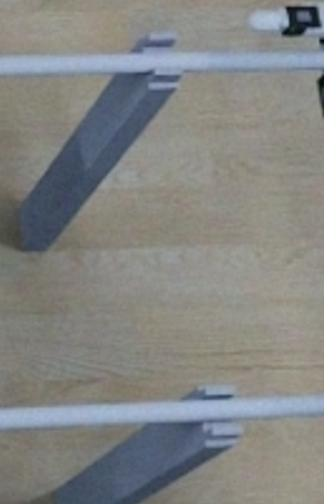

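>>> move(arm1={"joints":{"hand_index_mcp":-0.55,"hand_index_pip":-0.737,"hand_index_dip":-0.4,"hand_middle_mcp":-0.55,"hand_middle_pip":-0.737,"hand_middle_dip":-0.4,"hand_ring_mcp":-0.55,"hand_ring_pip":-0.737,"hand_ring_dip":-0.4}}, arm2={"joints":{"hand_index_mcp":-0.55,"hand_index_pip":-0.737,"hand_index_dip":-0.4,"hand_middle_mcp":-0.55,"hand_middle_pip":-0.737,"hand_middle_dip":-0.4,"hand_ring_mcp":-0.55,"hand_ring_pip":-0.737,"hand_ring_dip":-0.4}}, arm3={"joints":{"hand_index_mcp":-0.55,"hand_index_pip":-0.737,"hand_index_dip":-0.4,"hand_middle_mcp":-0.55,"hand_middle_pip":-0.737,"hand_middle_dip":-0.4,"hand_ring_mcp":-0.6,"hand_ring_pip":-0.582,"hand_ring_dip":-0.4}}, arm4={"joints":{"hand_index_mcp":-0.55,"hand_index_pip":-0.737,"hand_index_dip":-0.4,"hand_middle_mcp":-0.55,"hand_middle_pip":-0.737,"hand_middle_dip":-0.4,"hand_ring_mcp":-0.55,"hand_ring_pip":-0.737,"hand_ring_dip":-0.4}})

>>> move(arm1={"joints":{"hand_index_mcp":-0.479,"hand_index_pip":-0.08,"hand_index_dip":0.261,"hand_middle_mcp":-0.479,"hand_middle_pip":-0.08,"hand_middle_dip":0.261,"hand_ring_mcp":-0.479,"hand_ring_pip":-0.08,"hand_ring_dip":0.261}}, arm2={"joints":{"hand_index_mcp":-0.479,"hand_index_pip":-0.08,"hand_index_dip":0.261,"hand_middle_mcp":-0.479,"hand_middle_pip":-0.08,"hand_middle_dip":0.261,"hand_ring_mcp":-0.479,"hand_ring_pip":-0.08,"hand_ring_dip":0.261}}, arm3={"joints":{"hand_index_mcp":-0.479,"hand_index_pip":-0.08,"hand_index_dip":0.261,"hand_middle_mcp":-0.479,"hand_middle_pip":-0.08,"hand_middle_dip":0.261,"hand_ring_mcp":-0.479,"hand_ring_pip":-0.08,"hand_ring_dip":0.261}}, arm4={"joints":{"hand_index_mcp":-0.479,"hand_index_pip":-0.08,"hand_index_dip":0.261,"hand_middle_mcp":-0.479,"hand_middle_pip":-0.08,"hand_middle_dip":0.261,"hand_ring_mcp":-0.479,"hand_ring_pip":-0.08,"hand_ring_dip":0.261}}, cameras=["all"])

Scene clock: 150.00 s.
Joint torques (N m): arm1=[1.14 -20.49 1.92 -2.42 0.31 0.12 -0.06] | arm2=[-1.86 -23.25 1.46 -3.52 -0.6 -0.38 -0.11] | arm3=[0.17 -19.14 -0.64 -2.14 -0.32 -0.02 0.5] | arm4=[-6.73 -21.27 -5.94 -3.47 -1.23 0.84 0.46]
Motor temperatures (°C): arm1=[40 35 32 37 40 38 47] | arm2=[34 33 37 38 39 45 46] | arm3=[36 39 35 40 41 42 38] | arm4=[31 38 32 36 38 37 43]
Flange force (N): arm1=[-1.0 -1.9 -3.6] | arm2=[-5.8 -2.0 1.1] | arm3=[7.3 1.2 -2.5] | arm4=[1.4 -9.9 -2.9]
move: arm1 off_target; arm2 off_target; arm3 off_target; arm4 off_target
Joint velocities: within noise
arm1.joint_positions: joint1_rad=-0.350 joint2_rad=+1.676 joint3_rad=+0.000 joint4_rad=+1.136 joint5_rad=+0.000 joint6_rad=+0.330 joint7_rad=-1.943 hand_index_mcp=-0.495 hand_index_abd=+0.004 hand_index_pip=-0.659 hand_index_dip=-0.191 hand_middle_mcp=-0.496 hand_middle_abd=+0.000 hand_middle_pip=-0.643 hand_middle_dip=-0.140 hand_ring_mcp=-0.492 hand_ring_abd=+0.000 hand_ring_pip=-0.659 hand_ring_dip=-0.109 hand_thumb_cmc=+0.720 hand_thumb_axl=+0.676 hand_thumb_mcp=+0.224 hand_thumb_ipl=+0.168 hand_current_limit=+0.700 hand_speed=-0.600
arm1.joint_status: hand_index_mcp off_target (ended at -0.495, target -0.550); hand_index_pip off_target (ended at -0.659, target -0.737); hand_index_dip off_target (ended at -0.191, target -0.400); hand_middle_mcp off_target (ended at -0.496, target -0.550); hand_middle_pip off_target (ended at -0.643, target -0.737); hand_middle_dip off_target (ended at -0.140, target -0.400); hand_ring_mcp off_target (ended at -0.492, target -0.550); hand_ring_pip off_target (ended at -0.659, target -0.737); hand_ring_dip off_target (ended at -0.109, target -0.400)
arm1.hand_state: blocked,goal,blocked,blocked,blocked,goal,blocked,blocked,blocked,goal,blocked,blocked,goal,goal,goal,goal
arm1.index_mcp_current_ma: 181
arm1.index_abd_current_ma: 4
arm1.index_pip_current_ma: 255
arm1.index_dip_current_ma: 467
arm1.middle_mcp_current_ma: 178
arm1.middle_abd_current_ma: 0
arm1.middle_pip_current_ma: 326
arm1.middle_dip_current_ma: 467
arm1.ring_mcp_current_ma: 193
arm1.ring_abd_current_ma: 0
arm1.ring_pip_current_ma: 254
arm1.ring_dip_current_ma: 467
arm1.thumb_cmc_current_ma: 10
arm1.thumb_axl_current_ma: -3
arm1.thumb_mcp_current_ma: -4
arm1.thumb_ipl_current_ma: 0
arm1.hand_goal_index_mcp: -0.550
arm1.hand_goal_index_abd: 0.000
arm1.hand_goal_index_pip: -0.736
arm1.hand_goal_index_dip: -0.400
arm1.hand_goal_middle_mcp: -0.550
arm1.hand_goal_middle_abd: 0.000
arm1.hand_goal_middle_pip: -0.736
arm1.hand_goal_middle_dip: -0.400
arm1.hand_goal_ring_mcp: -0.550
arm1.hand_goal_ring_abd: 0.000
arm1.hand_goal_ring_pip: -0.736
arm1.hand_goal_ring_dip: -0.400
arm1.hand_goal_thumb_cmc: 0.714
arm1.hand_goal_thumb_axl: 0.678
arm1.hand_goal_thumb_mcp: 0.226
arm1.hand_goal_thumb_ipl: 0.168
arm1.hand: x=-0.9642 y=+0.3227 z=+0.4625 quat_wxyz=(-0.002, +1.000, +0.000, +0.005) (m; scene frame)
arm2.joint_positions: joint1_rad=-0.398 joint2_rad=+1.680 joint3_rad=+0.000 joint4_rad=+0.939 joint5_rad=+0.000 joint6_rad=+0.523 joint7_rad=+1.153 hand_index_mcp=-0.509 hand_index_abd=+0.004 hand_index_pip=-0.627 hand_index_dip=-0.242 hand_middle_mcp=-0.484 hand_middle_abd=+0.000 hand_middle_pip=-0.628 hand_middle_dip=-0.216 hand_ring_mcp=-0.486 hand_ring_abd=-0.001 hand_ring_pip=-0.614 hand_ring_dip=-0.257 hand_thumb_cmc=+0.718 hand_thumb_axl=+0.680 hand_thumb_mcp=+0.223 hand_thumb_ipl=+0.168 hand_current_limit=+0.700 hand_speed=-0.600
arm2.joint_status: hand_index_mcp off_target (ended at -0.509, target -0.550); hand_index_pip off_target (ended at -0.627, target -0.737); hand_index_dip off_target (ended at -0.242, target -0.400); hand_middle_mcp off_target (ended at -0.484, target -0.550); hand_middle_pip off_target (ended at -0.628, target -0.737); hand_middle_dip off_target (ended at -0.216, target -0.400); hand_ring_mcp off_target (ended at -0.486, target -0.550); hand_ring_pip off_target (ended at -0.614, target -0.737); hand_ring_dip off_target (ended at -0.257, target -0.400)
arm2.hand_state: blocked,goal,blocked,blocked,blocked,goal,blocked,blocked,blocked,goal,blocked,blocked,goal,goal,goal,goal
arm2.index_mcp_current_ma: 61
arm2.index_abd_current_ma: 1
arm2.index_pip_current_ma: 265
arm2.index_dip_current_ma: 468
arm2.middle_mcp_current_ma: 130
arm2.middle_abd_current_ma: 0
arm2.middle_pip_current_ma: 260
arm2.middle_dip_current_ma: 467
arm2.ring_mcp_current_ma: 124
arm2.ring_abd_current_ma: 0
arm2.ring_pip_current_ma: 319
arm2.ring_dip_current_ma: 418
arm2.thumb_cmc_current_ma: 1
arm2.thumb_axl_current_ma: 1
arm2.thumb_mcp_current_ma: -1
arm2.thumb_ipl_current_ma: 0
arm2.hand_goal_index_mcp: -0.550
arm2.hand_goal_index_abd: 0.000
arm2.hand_goal_index_pip: -0.736
arm2.hand_goal_index_dip: -0.400
arm2.hand_goal_middle_mcp: -0.550
arm2.hand_goal_middle_abd: 0.000
arm2.hand_goal_middle_pip: -0.736
arm2.hand_goal_middle_dip: -0.400
arm2.hand_goal_ring_mcp: -0.550
arm2.hand_goal_ring_abd: 0.000
arm2.hand_goal_ring_pip: -0.736
arm2.hand_goal_ring_dip: -0.400
arm2.hand_goal_thumb_cmc: 0.714
arm2.hand_goal_thumb_axl: 0.678
arm2.hand_goal_thumb_mcp: 0.226
arm2.hand_goal_thumb_ipl: 0.168
arm2.hand: x=-0.8829 y=+0.0561 z=+0.4619 quat_wxyz=(+0.000, +0.000, +1.000, +0.000) (m; scene frame)
arm3.joint_positions: joint1_rad=+0.357 joint2_rad=+1.776 joint3_rad=+0.000 joint4_rad=+0.781 joint5_rad=+0.000 joint6_rad=+0.584 joint7_rad=-1.240 hand_index_mcp=-0.503 hand_index_abd=+0.000 hand_index_pip=-0.659 hand_index_dip=-0.165 hand_middle_mcp=-0.496 hand_middle_abd=+0.000 hand_middle_pip=-0.654 hand_middle_dip=-0.107 hand_ring_mcp=-0.557 hand_ring_abd=+0.000 hand_ring_pip=-0.513 hand_ring_dip=-0.289 hand_thumb_cmc=+0.719 hand_thumb_axl=+0.668 hand_thumb_mcp=+0.224 hand_thumb_ipl=+0.168 hand_current_limit=+0.700 hand_speed=-0.600
arm3.joint_status: hand_index_mcp off_target (ended at -0.503, target -0.550); hand_index_pip off_target (ended at -0.659, target -0.737); hand_index_dip off_target (ended at -0.165, target -0.400); hand_middle_mcp off_target (ended at -0.496, target -0.550); hand_middle_pip off_target (ended at -0.654, target -0.737); hand_middle_dip off_target (ended at -0.107, target -0.400); hand_ring_mcp off_target (ended at -0.557, target -0.600); hand_ring_pip off_target (ended at -0.513, target -0.582); hand_ring_dip off_target (ended at -0.289, target -0.400)
arm3.hand_state: blocked,goal,blocked,blocked,blocked,goal,blocked,blocked,blocked,goal,blocked,blocked,goal,goal,goal,goal
arm3.index_mcp_current_ma: 235
arm3.index_abd_current_ma: 0
arm3.index_pip_current_ma: 366
arm3.index_dip_current_ma: 468
arm3.middle_mcp_current_ma: 272
arm3.middle_abd_current_ma: 0
arm3.middle_pip_current_ma: 394
arm3.middle_dip_current_ma: 467
arm3.ring_mcp_current_ma: 215
arm3.ring_abd_current_ma: 2
arm3.ring_pip_current_ma: 327
arm3.ring_dip_current_ma: 467
arm3.thumb_cmc_current_ma: 21
arm3.thumb_axl_current_ma: -56
arm3.thumb_mcp_current_ma: -13
arm3.thumb_ipl_current_ma: -2
arm3.hand_goal_index_mcp: -0.550
arm3.hand_goal_index_abd: 0.000
arm3.hand_goal_index_pip: -0.736
arm3.hand_goal_index_dip: -0.400
arm3.hand_goal_middle_mcp: -0.550
arm3.hand_goal_middle_abd: 0.000
arm3.hand_goal_middle_pip: -0.736
arm3.hand_goal_middle_dip: -0.400
arm3.hand_goal_ring_mcp: -0.600
arm3.hand_goal_ring_abd: 0.000
arm3.hand_goal_ring_pip: -0.582
arm3.hand_goal_ring_dip: -0.400
arm3.hand_goal_thumb_cmc: 0.714
arm3.hand_goal_thumb_axl: 0.678
arm3.hand_goal_thumb_mcp: 0.226
arm3.hand_goal_thumb_ipl: 0.168
arm3.hand: x=+0.9195 y=+0.0560 z=+0.4619 quat_wxyz=(-0.003, -0.001, -1.000, +0.007) (m; scene frame)
arm4.joint_positions: joint1_rad=+0.217 joint2_rad=+1.714 joint3_rad=+0.000 joint4_rad=+0.778 joint5_rad=+0.000 joint6_rad=+0.650 joint7_rad=+1.806 hand_index_mcp=-0.498 hand_index_abd=+0.003 hand_index_pip=-0.652 hand_index_dip=-0.201 hand_middle_mcp=-0.495 hand_middle_abd=+0.001 hand_middle_pip=-0.615 hand_middle_dip=-0.220 hand_ring_mcp=-0.488 hand_ring_abd=+0.000 hand_ring_pip=-0.644 hand_ring_dip=-0.162 hand_thumb_cmc=+0.719 hand_thumb_axl=+0.676 hand_thumb_mcp=+0.224 hand_thumb_ipl=+0.168 hand_current_limit=+0.700 hand_speed=-0.600
arm4.joint_status: hand_index_mcp off_target (ended at -0.498, target -0.550); hand_index_pip off_target (ended at -0.652, target -0.737); hand_index_dip off_target (ended at -0.201, target -0.400); hand_middle_mcp off_target (ended at -0.495, target -0.550); hand_middle_pip off_target (ended at -0.615, target -0.737); hand_middle_dip off_target (ended at -0.220, target -0.400); hand_ring_mcp off_target (ended at -0.488, target -0.550); hand_ring_pip off_target (ended at -0.644, target -0.737); hand_ring_dip off_target (ended at -0.162, target -0.400)
arm4.hand_state: blocked,goal,blocked,blocked,blocked,goal,blocked,blocked,blocked,goal,blocked,blocked,goal,goal,goal,goal
arm4.index_mcp_current_ma: 119
arm4.index_abd_current_ma: 1
arm4.index_pip_current_ma: 215
arm4.index_dip_current_ma: 468
arm4.middle_mcp_current_ma: 128
arm4.middle_abd_current_ma: 0
arm4.middle_pip_current_ma: 369
arm4.middle_dip_current_ma: 467
arm4.ring_mcp_current_ma: 153
arm4.ring_abd_current_ma: 0
arm4.ring_pip_current_ma: 248
arm4.ring_dip_current_ma: 468
arm4.thumb_cmc_current_ma: 4
arm4.thumb_axl_current_ma: -1
arm4.thumb_mcp_current_ma: -2
arm4.thumb_ipl_current_ma: 0
arm4.hand_goal_index_mcp: -0.550
arm4.hand_goal_index_abd: 0.000
arm4.hand_goal_index_pip: -0.736
arm4.hand_goal_index_dip: -0.400
arm4.hand_goal_middle_mcp: -0.550
arm4.hand_goal_middle_abd: 0.000
arm4.hand_goal_middle_pip: -0.736
arm4.hand_goal_middle_dip: -0.400
arm4.hand_goal_ring_mcp: -0.550
arm4.hand_goal_ring_abd: 0.000
arm4.hand_goal_ring_pip: -0.736
arm4.hand_goal_ring_dip: -0.400
arm4.hand_goal_thumb_cmc: 0.714
arm4.hand_goal_thumb_axl: 0.678
arm4.hand_goal_thumb_mcp: 0.226
arm4.hand_goal_thumb_ipl: 0.168
arm4.hand: x=+0.8297 y=+0.3217 z=+0.4620 quat_wxyz=(-0.001, -1.000, +0.000, +0.004) (m; scene frame)
pictures: none

Scene clock: 150.93 s.
Joint torques (N m): arm1=[1.18 -20.5 1.94 -2.34 0.33 0.13 -0.03] | arm2=[-1.7 -23.74 1.57 -3.62 -0.63 -0.39 -0.09] | arm3=[0.78 -22.29 0.3 -3.09 0.15 0.12 0.5] | arm4=[-6.74 -21.26 -5.95 -3.46 -1.21 0.85 0.46]
Motor temperatures (°C): arm1=[40 35 32 37 40 38 47] | arm2=[34 33 37 38 39 45 46] | arm3=[36 39 35 40 41 42 38] | arm4=[31 38 32 36 38 37 43]
Flange force (N): arm1=[-0.7 -2.1 -3.4] | arm2=[-5.9 -1.7 2.0] | arm3=[7.0 -0.1 2.7] | arm4=[1.4 -10.0 -2.8]
move: arm1 done; arm2 done; arm3 done; arm4 done
Joint velocities: within noise
arm1.joint_positions: joint1_rad=-0.350 joint2_rad=+1.676 joint3_rad=+0.000 joint4_rad=+1.136 joint5_rad=+0.000 joint6_rad=+0.330 joint7_rad=-1.943 hand_index_mcp=-0.471 hand_index_abd=+0.003 hand_index_pip=-0.081 hand_index_dip=+0.259 hand_middle_mcp=-0.469 hand_middle_abd=+0.000 hand_middle_pip=-0.081 hand_middle_dip=+0.259 hand_ring_mcp=-0.469 hand_ring_abd=+0.000 hand_ring_pip=-0.081 hand_ring_dip=+0.259 hand_thumb_cmc=+0.717 hand_thumb_axl=+0.676 hand_thumb_mcp=+0.224 hand_thumb_ipl=+0.168 hand_current_limit=+0.700 hand_speed=-0.600
arm1.joint_status: all done
arm1.hand_state: goal,goal,goal,goal,goal,goal,goal,goal,goal,goal,goal,goal,goal,goal,goal,goal
arm1.index_mcp_current_ma: 14
arm1.index_abd_current_ma: 3
arm1.index_pip_current_ma: -1
arm1.index_dip_current_ma: -4
arm1.middle_mcp_current_ma: 17
arm1.middle_abd_current_ma: 0
arm1.middle_pip_current_ma: -1
arm1.middle_dip_current_ma: -4
arm1.ring_mcp_current_ma: 19
arm1.ring_abd_current_ma: 0
arm1.ring_pip_current_ma: -1
arm1.ring_dip_current_ma: -4
arm1.thumb_cmc_current_ma: 4
arm1.thumb_axl_current_ma: -3
arm1.thumb_mcp_current_ma: -4
arm1.thumb_ipl_current_ma: 0
arm1.hand_goal_index_mcp: -0.478
arm1.hand_goal_index_abd: 0.000
arm1.hand_goal_index_pip: -0.080
arm1.hand_goal_index_dip: 0.262
arm1.hand_goal_middle_mcp: -0.478
arm1.hand_goal_middle_abd: 0.000
arm1.hand_goal_middle_pip: -0.080
arm1.hand_goal_middle_dip: 0.262
arm1.hand_goal_ring_mcp: -0.478
arm1.hand_goal_ring_abd: 0.000
arm1.hand_goal_ring_pip: -0.080
arm1.hand_goal_ring_dip: 0.262
arm1.hand_goal_thumb_cmc: 0.714
arm1.hand_goal_thumb_axl: 0.678
arm1.hand_goal_thumb_mcp: 0.226
arm1.hand_goal_thumb_ipl: 0.168
arm1.hand: x=-0.9642 y=+0.3227 z=+0.4625 quat_wxyz=(-0.002, +1.000, +0.000, +0.005) (m; scene frame)
arm2.joint_positions: joint1_rad=-0.398 joint2_rad=+1.680 joint3_rad=+0.000 joint4_rad=+0.939 joint5_rad=+0.000 joint6_rad=+0.523 joint7_rad=+1.153 hand_index_mcp=-0.471 hand_index_abd=+0.003 hand_index_pip=-0.081 hand_index_dip=+0.260 hand_middle_mcp=-0.464 hand_middle_abd=+0.000 hand_middle_pip=-0.081 hand_middle_dip=+0.259 hand_ring_mcp=-0.466 hand_ring_abd=-0.001 hand_ring_pip=-0.081 hand_ring_dip=+0.260 hand_thumb_cmc=+0.717 hand_thumb_axl=+0.680 hand_thumb_mcp=+0.223 hand_thumb_ipl=+0.168 hand_current_limit=+0.700 hand_speed=-0.600
arm2.joint_status: all done
arm2.hand_state: goal,goal,goal,goal,goal,goal,goal,goal,goal,goal,goal,goal,goal,goal,goal,goal
arm2.index_mcp_current_ma: 4
arm2.index_abd_current_ma: 1
arm2.index_pip_current_ma: 0
arm2.index_dip_current_ma: -1
arm2.middle_mcp_current_ma: 10
arm2.middle_abd_current_ma: 0
arm2.middle_pip_current_ma: 0
arm2.middle_dip_current_ma: -1
arm2.ring_mcp_current_ma: 8
arm2.ring_abd_current_ma: 0
arm2.ring_pip_current_ma: 0
arm2.ring_dip_current_ma: -1
arm2.thumb_cmc_current_ma: 1
arm2.thumb_axl_current_ma: 1
arm2.thumb_mcp_current_ma: -1
arm2.thumb_ipl_current_ma: 0
arm2.hand_goal_index_mcp: -0.478
arm2.hand_goal_index_abd: 0.000
arm2.hand_goal_index_pip: -0.080
arm2.hand_goal_index_dip: 0.262
arm2.hand_goal_middle_mcp: -0.478
arm2.hand_goal_middle_abd: 0.000
arm2.hand_goal_middle_pip: -0.080
arm2.hand_goal_middle_dip: 0.262
arm2.hand_goal_ring_mcp: -0.478
arm2.hand_goal_ring_abd: 0.000
arm2.hand_goal_ring_pip: -0.080
arm2.hand_goal_ring_dip: 0.262
arm2.hand_goal_thumb_cmc: 0.714
arm2.hand_goal_thumb_axl: 0.678
arm2.hand_goal_thumb_mcp: 0.226
arm2.hand_goal_thumb_ipl: 0.168
arm2.hand: x=-0.8829 y=+0.0561 z=+0.4619 quat_wxyz=(+0.000, +0.000, +1.000, +0.000) (m; scene frame)
arm3.joint_positions: joint1_rad=+0.357 joint2_rad=+1.776 joint3_rad=+0.000 joint4_rad=+0.781 joint5_rad=+0.000 joint6_rad=+0.584 joint7_rad=-1.240 hand_index_mcp=-0.471 hand_index_abd=+0.000 hand_index_pip=-0.081 hand_index_dip=+0.259 hand_middle_mcp=-0.470 hand_middle_abd=+0.000 hand_middle_pip=-0.081 hand_middle_dip=+0.260 hand_ring_mcp=-0.472 hand_ring_abd=+0.000 hand_ring_pip=-0.081 hand_ring_dip=+0.260 hand_thumb_cmc=+0.717 hand_thumb_axl=+0.676 hand_thumb_mcp=+0.224 hand_thumb_ipl=+0.168 hand_current_limit=+0.700 hand_speed=-0.600
arm3.joint_status: all done
arm3.hand_state: goal,goal,goal,goal,goal,goal,goal,goal,goal,goal,goal,goal,goal,goal,goal,goal
arm3.index_mcp_current_ma: 31
arm3.index_abd_current_ma: 2
arm3.index_pip_current_ma: -4
arm3.index_dip_current_ma: -13
arm3.middle_mcp_current_ma: 38
arm3.middle_abd_current_ma: 0
arm3.middle_pip_current_ma: -4
arm3.middle_dip_current_ma: -10
arm3.ring_mcp_current_ma: 29
arm3.ring_abd_current_ma: 2
arm3.ring_pip_current_ma: -3
arm3.ring_dip_current_ma: -11
arm3.thumb_cmc_current_ma: 11
arm3.thumb_axl_current_ma: -12
arm3.thumb_mcp_current_ma: -13
arm3.thumb_ipl_current_ma: -2
arm3.hand_goal_index_mcp: -0.478
arm3.hand_goal_index_abd: 0.000
arm3.hand_goal_index_pip: -0.080
arm3.hand_goal_index_dip: 0.262
arm3.hand_goal_middle_mcp: -0.478
arm3.hand_goal_middle_abd: 0.000
arm3.hand_goal_middle_pip: -0.080
arm3.hand_goal_middle_dip: 0.262
arm3.hand_goal_ring_mcp: -0.478
arm3.hand_goal_ring_abd: 0.000
arm3.hand_goal_ring_pip: -0.080
arm3.hand_goal_ring_dip: 0.262
arm3.hand_goal_thumb_cmc: 0.714
arm3.hand_goal_thumb_axl: 0.678
arm3.hand_goal_thumb_mcp: 0.226
arm3.hand_goal_thumb_ipl: 0.168
arm3.hand: x=+0.9196 y=+0.0560 z=+0.4619 quat_wxyz=(-0.003, -0.001, -1.000, +0.007) (m; scene frame)
arm4.joint_positions: joint1_rad=+0.217 joint2_rad=+1.714 joint3_rad=+0.000 joint4_rad=+0.778 joint5_rad=+0.000 joint6_rad=+0.650 joint7_rad=+1.806 hand_index_mcp=-0.471 hand_index_abd=+0.003 hand_index_pip=-0.081 hand_index_dip=+0.259 hand_middle_mcp=-0.468 hand_middle_abd=+0.001 hand_middle_pip=-0.081 hand_middle_dip=+0.259 hand_ring_mcp=-0.466 hand_ring_abd=+0.000 hand_ring_pip=-0.081 hand_ring_dip=+0.259 hand_thumb_cmc=+0.717 hand_thumb_axl=+0.676 hand_thumb_mcp=+0.224 hand_thumb_ipl=+0.168 hand_current_limit=+0.700 hand_speed=-0.600
arm4.joint_status: all done
arm4.hand_state: goal,goal,goal,goal,goal,goal,goal,goal,goal,goal,goal,goal,goal,goal,goal,goal
arm4.index_mcp_current_ma: 6
arm4.index_abd_current_ma: 1
arm4.index_pip_current_ma: 0
arm4.index_dip_current_ma: -2
arm4.middle_mcp_current_ma: 10
arm4.middle_abd_current_ma: 0
arm4.middle_pip_current_ma: 0
arm4.middle_dip_current_ma: -1
arm4.ring_mcp_current_ma: 13
arm4.ring_abd_current_ma: 0
arm4.ring_pip_current_ma: 0
arm4.ring_dip_current_ma: -2
arm4.thumb_cmc_current_ma: 1
arm4.thumb_axl_current_ma: -1
arm4.thumb_mcp_current_ma: -2
arm4.thumb_ipl_current_ma: 0
arm4.hand_goal_index_mcp: -0.478
arm4.hand_goal_index_abd: 0.000
arm4.hand_goal_index_pip: -0.080
arm4.hand_goal_index_dip: 0.262
arm4.hand_goal_middle_mcp: -0.478
arm4.hand_goal_middle_abd: 0.000
arm4.hand_goal_middle_pip: -0.080
arm4.hand_goal_middle_dip: 0.262
arm4.hand_goal_ring_mcp: -0.478
arm4.hand_goal_ring_abd: 0.000
arm4.hand_goal_ring_pip: -0.080
arm4.hand_goal_ring_dip: 0.262
arm4.hand_goal_thumb_cmc: 0.714
arm4.hand_goal_thumb_axl: 0.678
arm4.hand_goal_thumb_mcp: 0.226
arm4.hand_goal_thumb_ipl: 0.168
arm4.hand: x=+0.8297 y=+0.3217 z=+0.4620 quat_wxyz=(-0.001, -1.000, +0.000, +0.004) (m; scene frame)
pictures: arm1_cam_wrist, arm2_cam_wrist, arm3_cam_wrist, arm4_cam_wrist, cam_high, cam_low
Images, in order (width x height): arm1_cam_wrist 616x616, arm2_cam_wrist 616x616, arm3_cam_wrist 616x616, arm4_cam_wrist 616x616, cam_high 896x504, cam_low 896x504.

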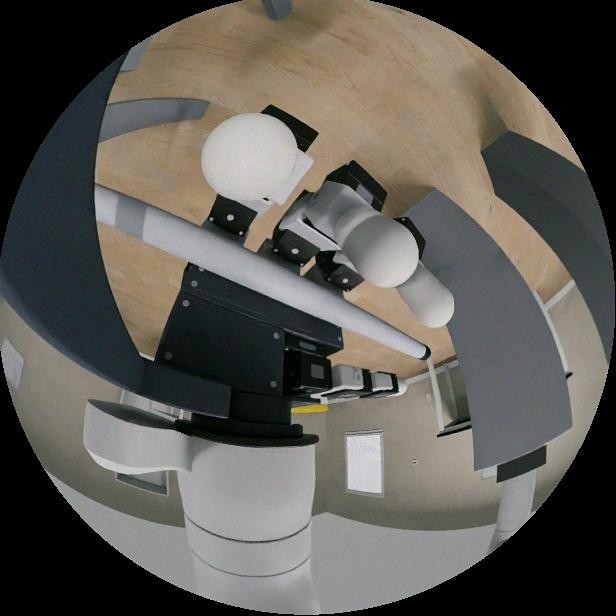

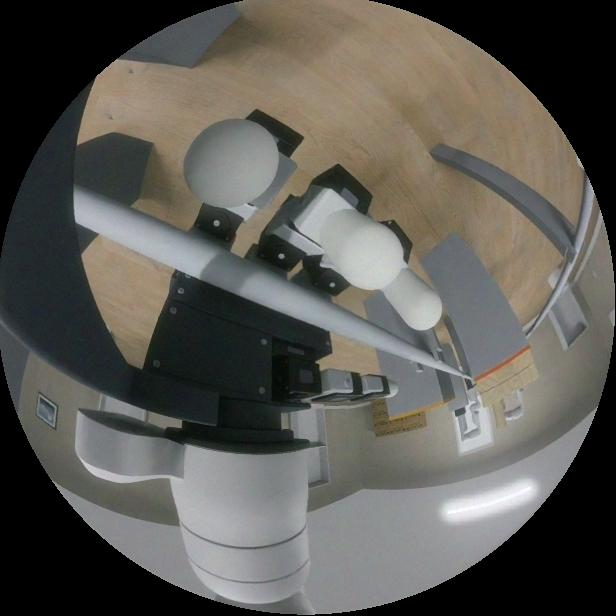

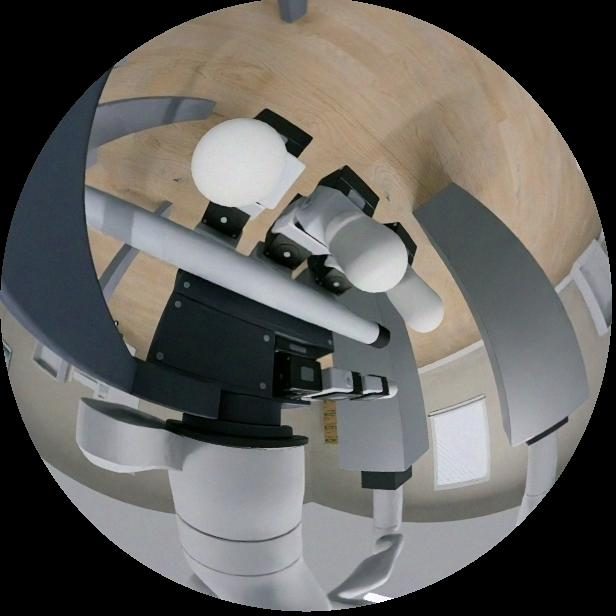

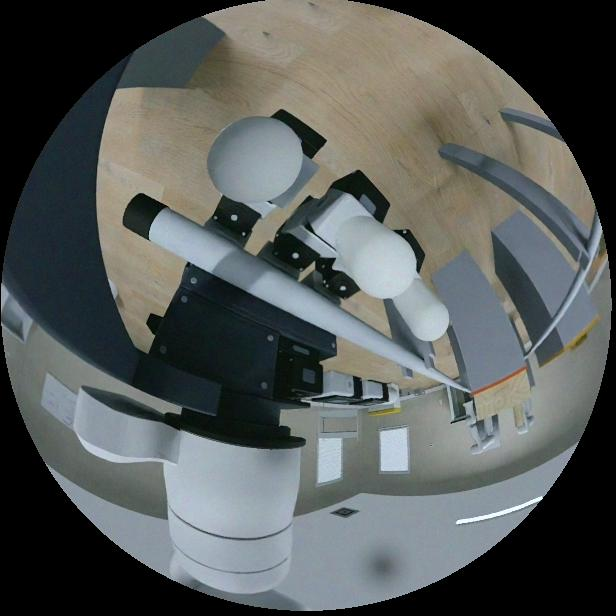

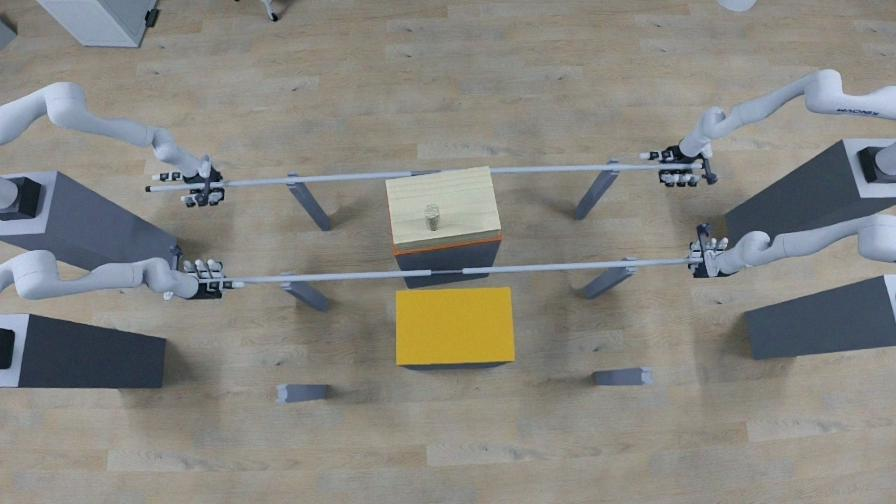

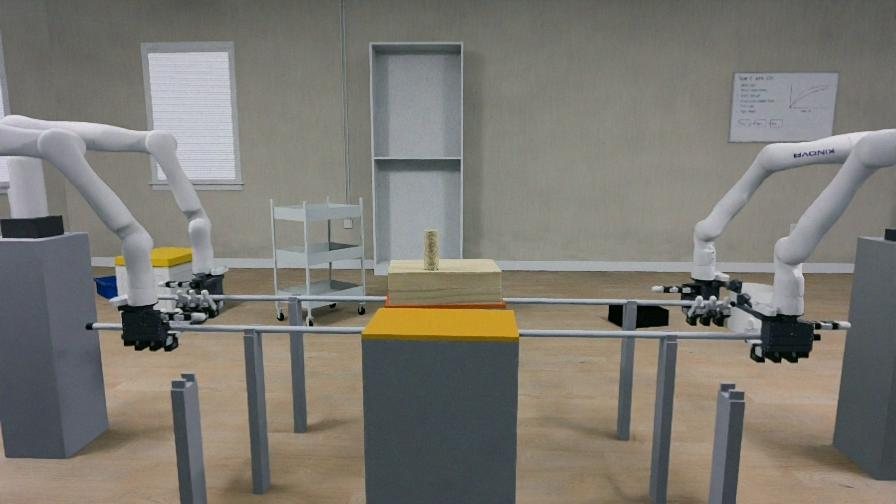

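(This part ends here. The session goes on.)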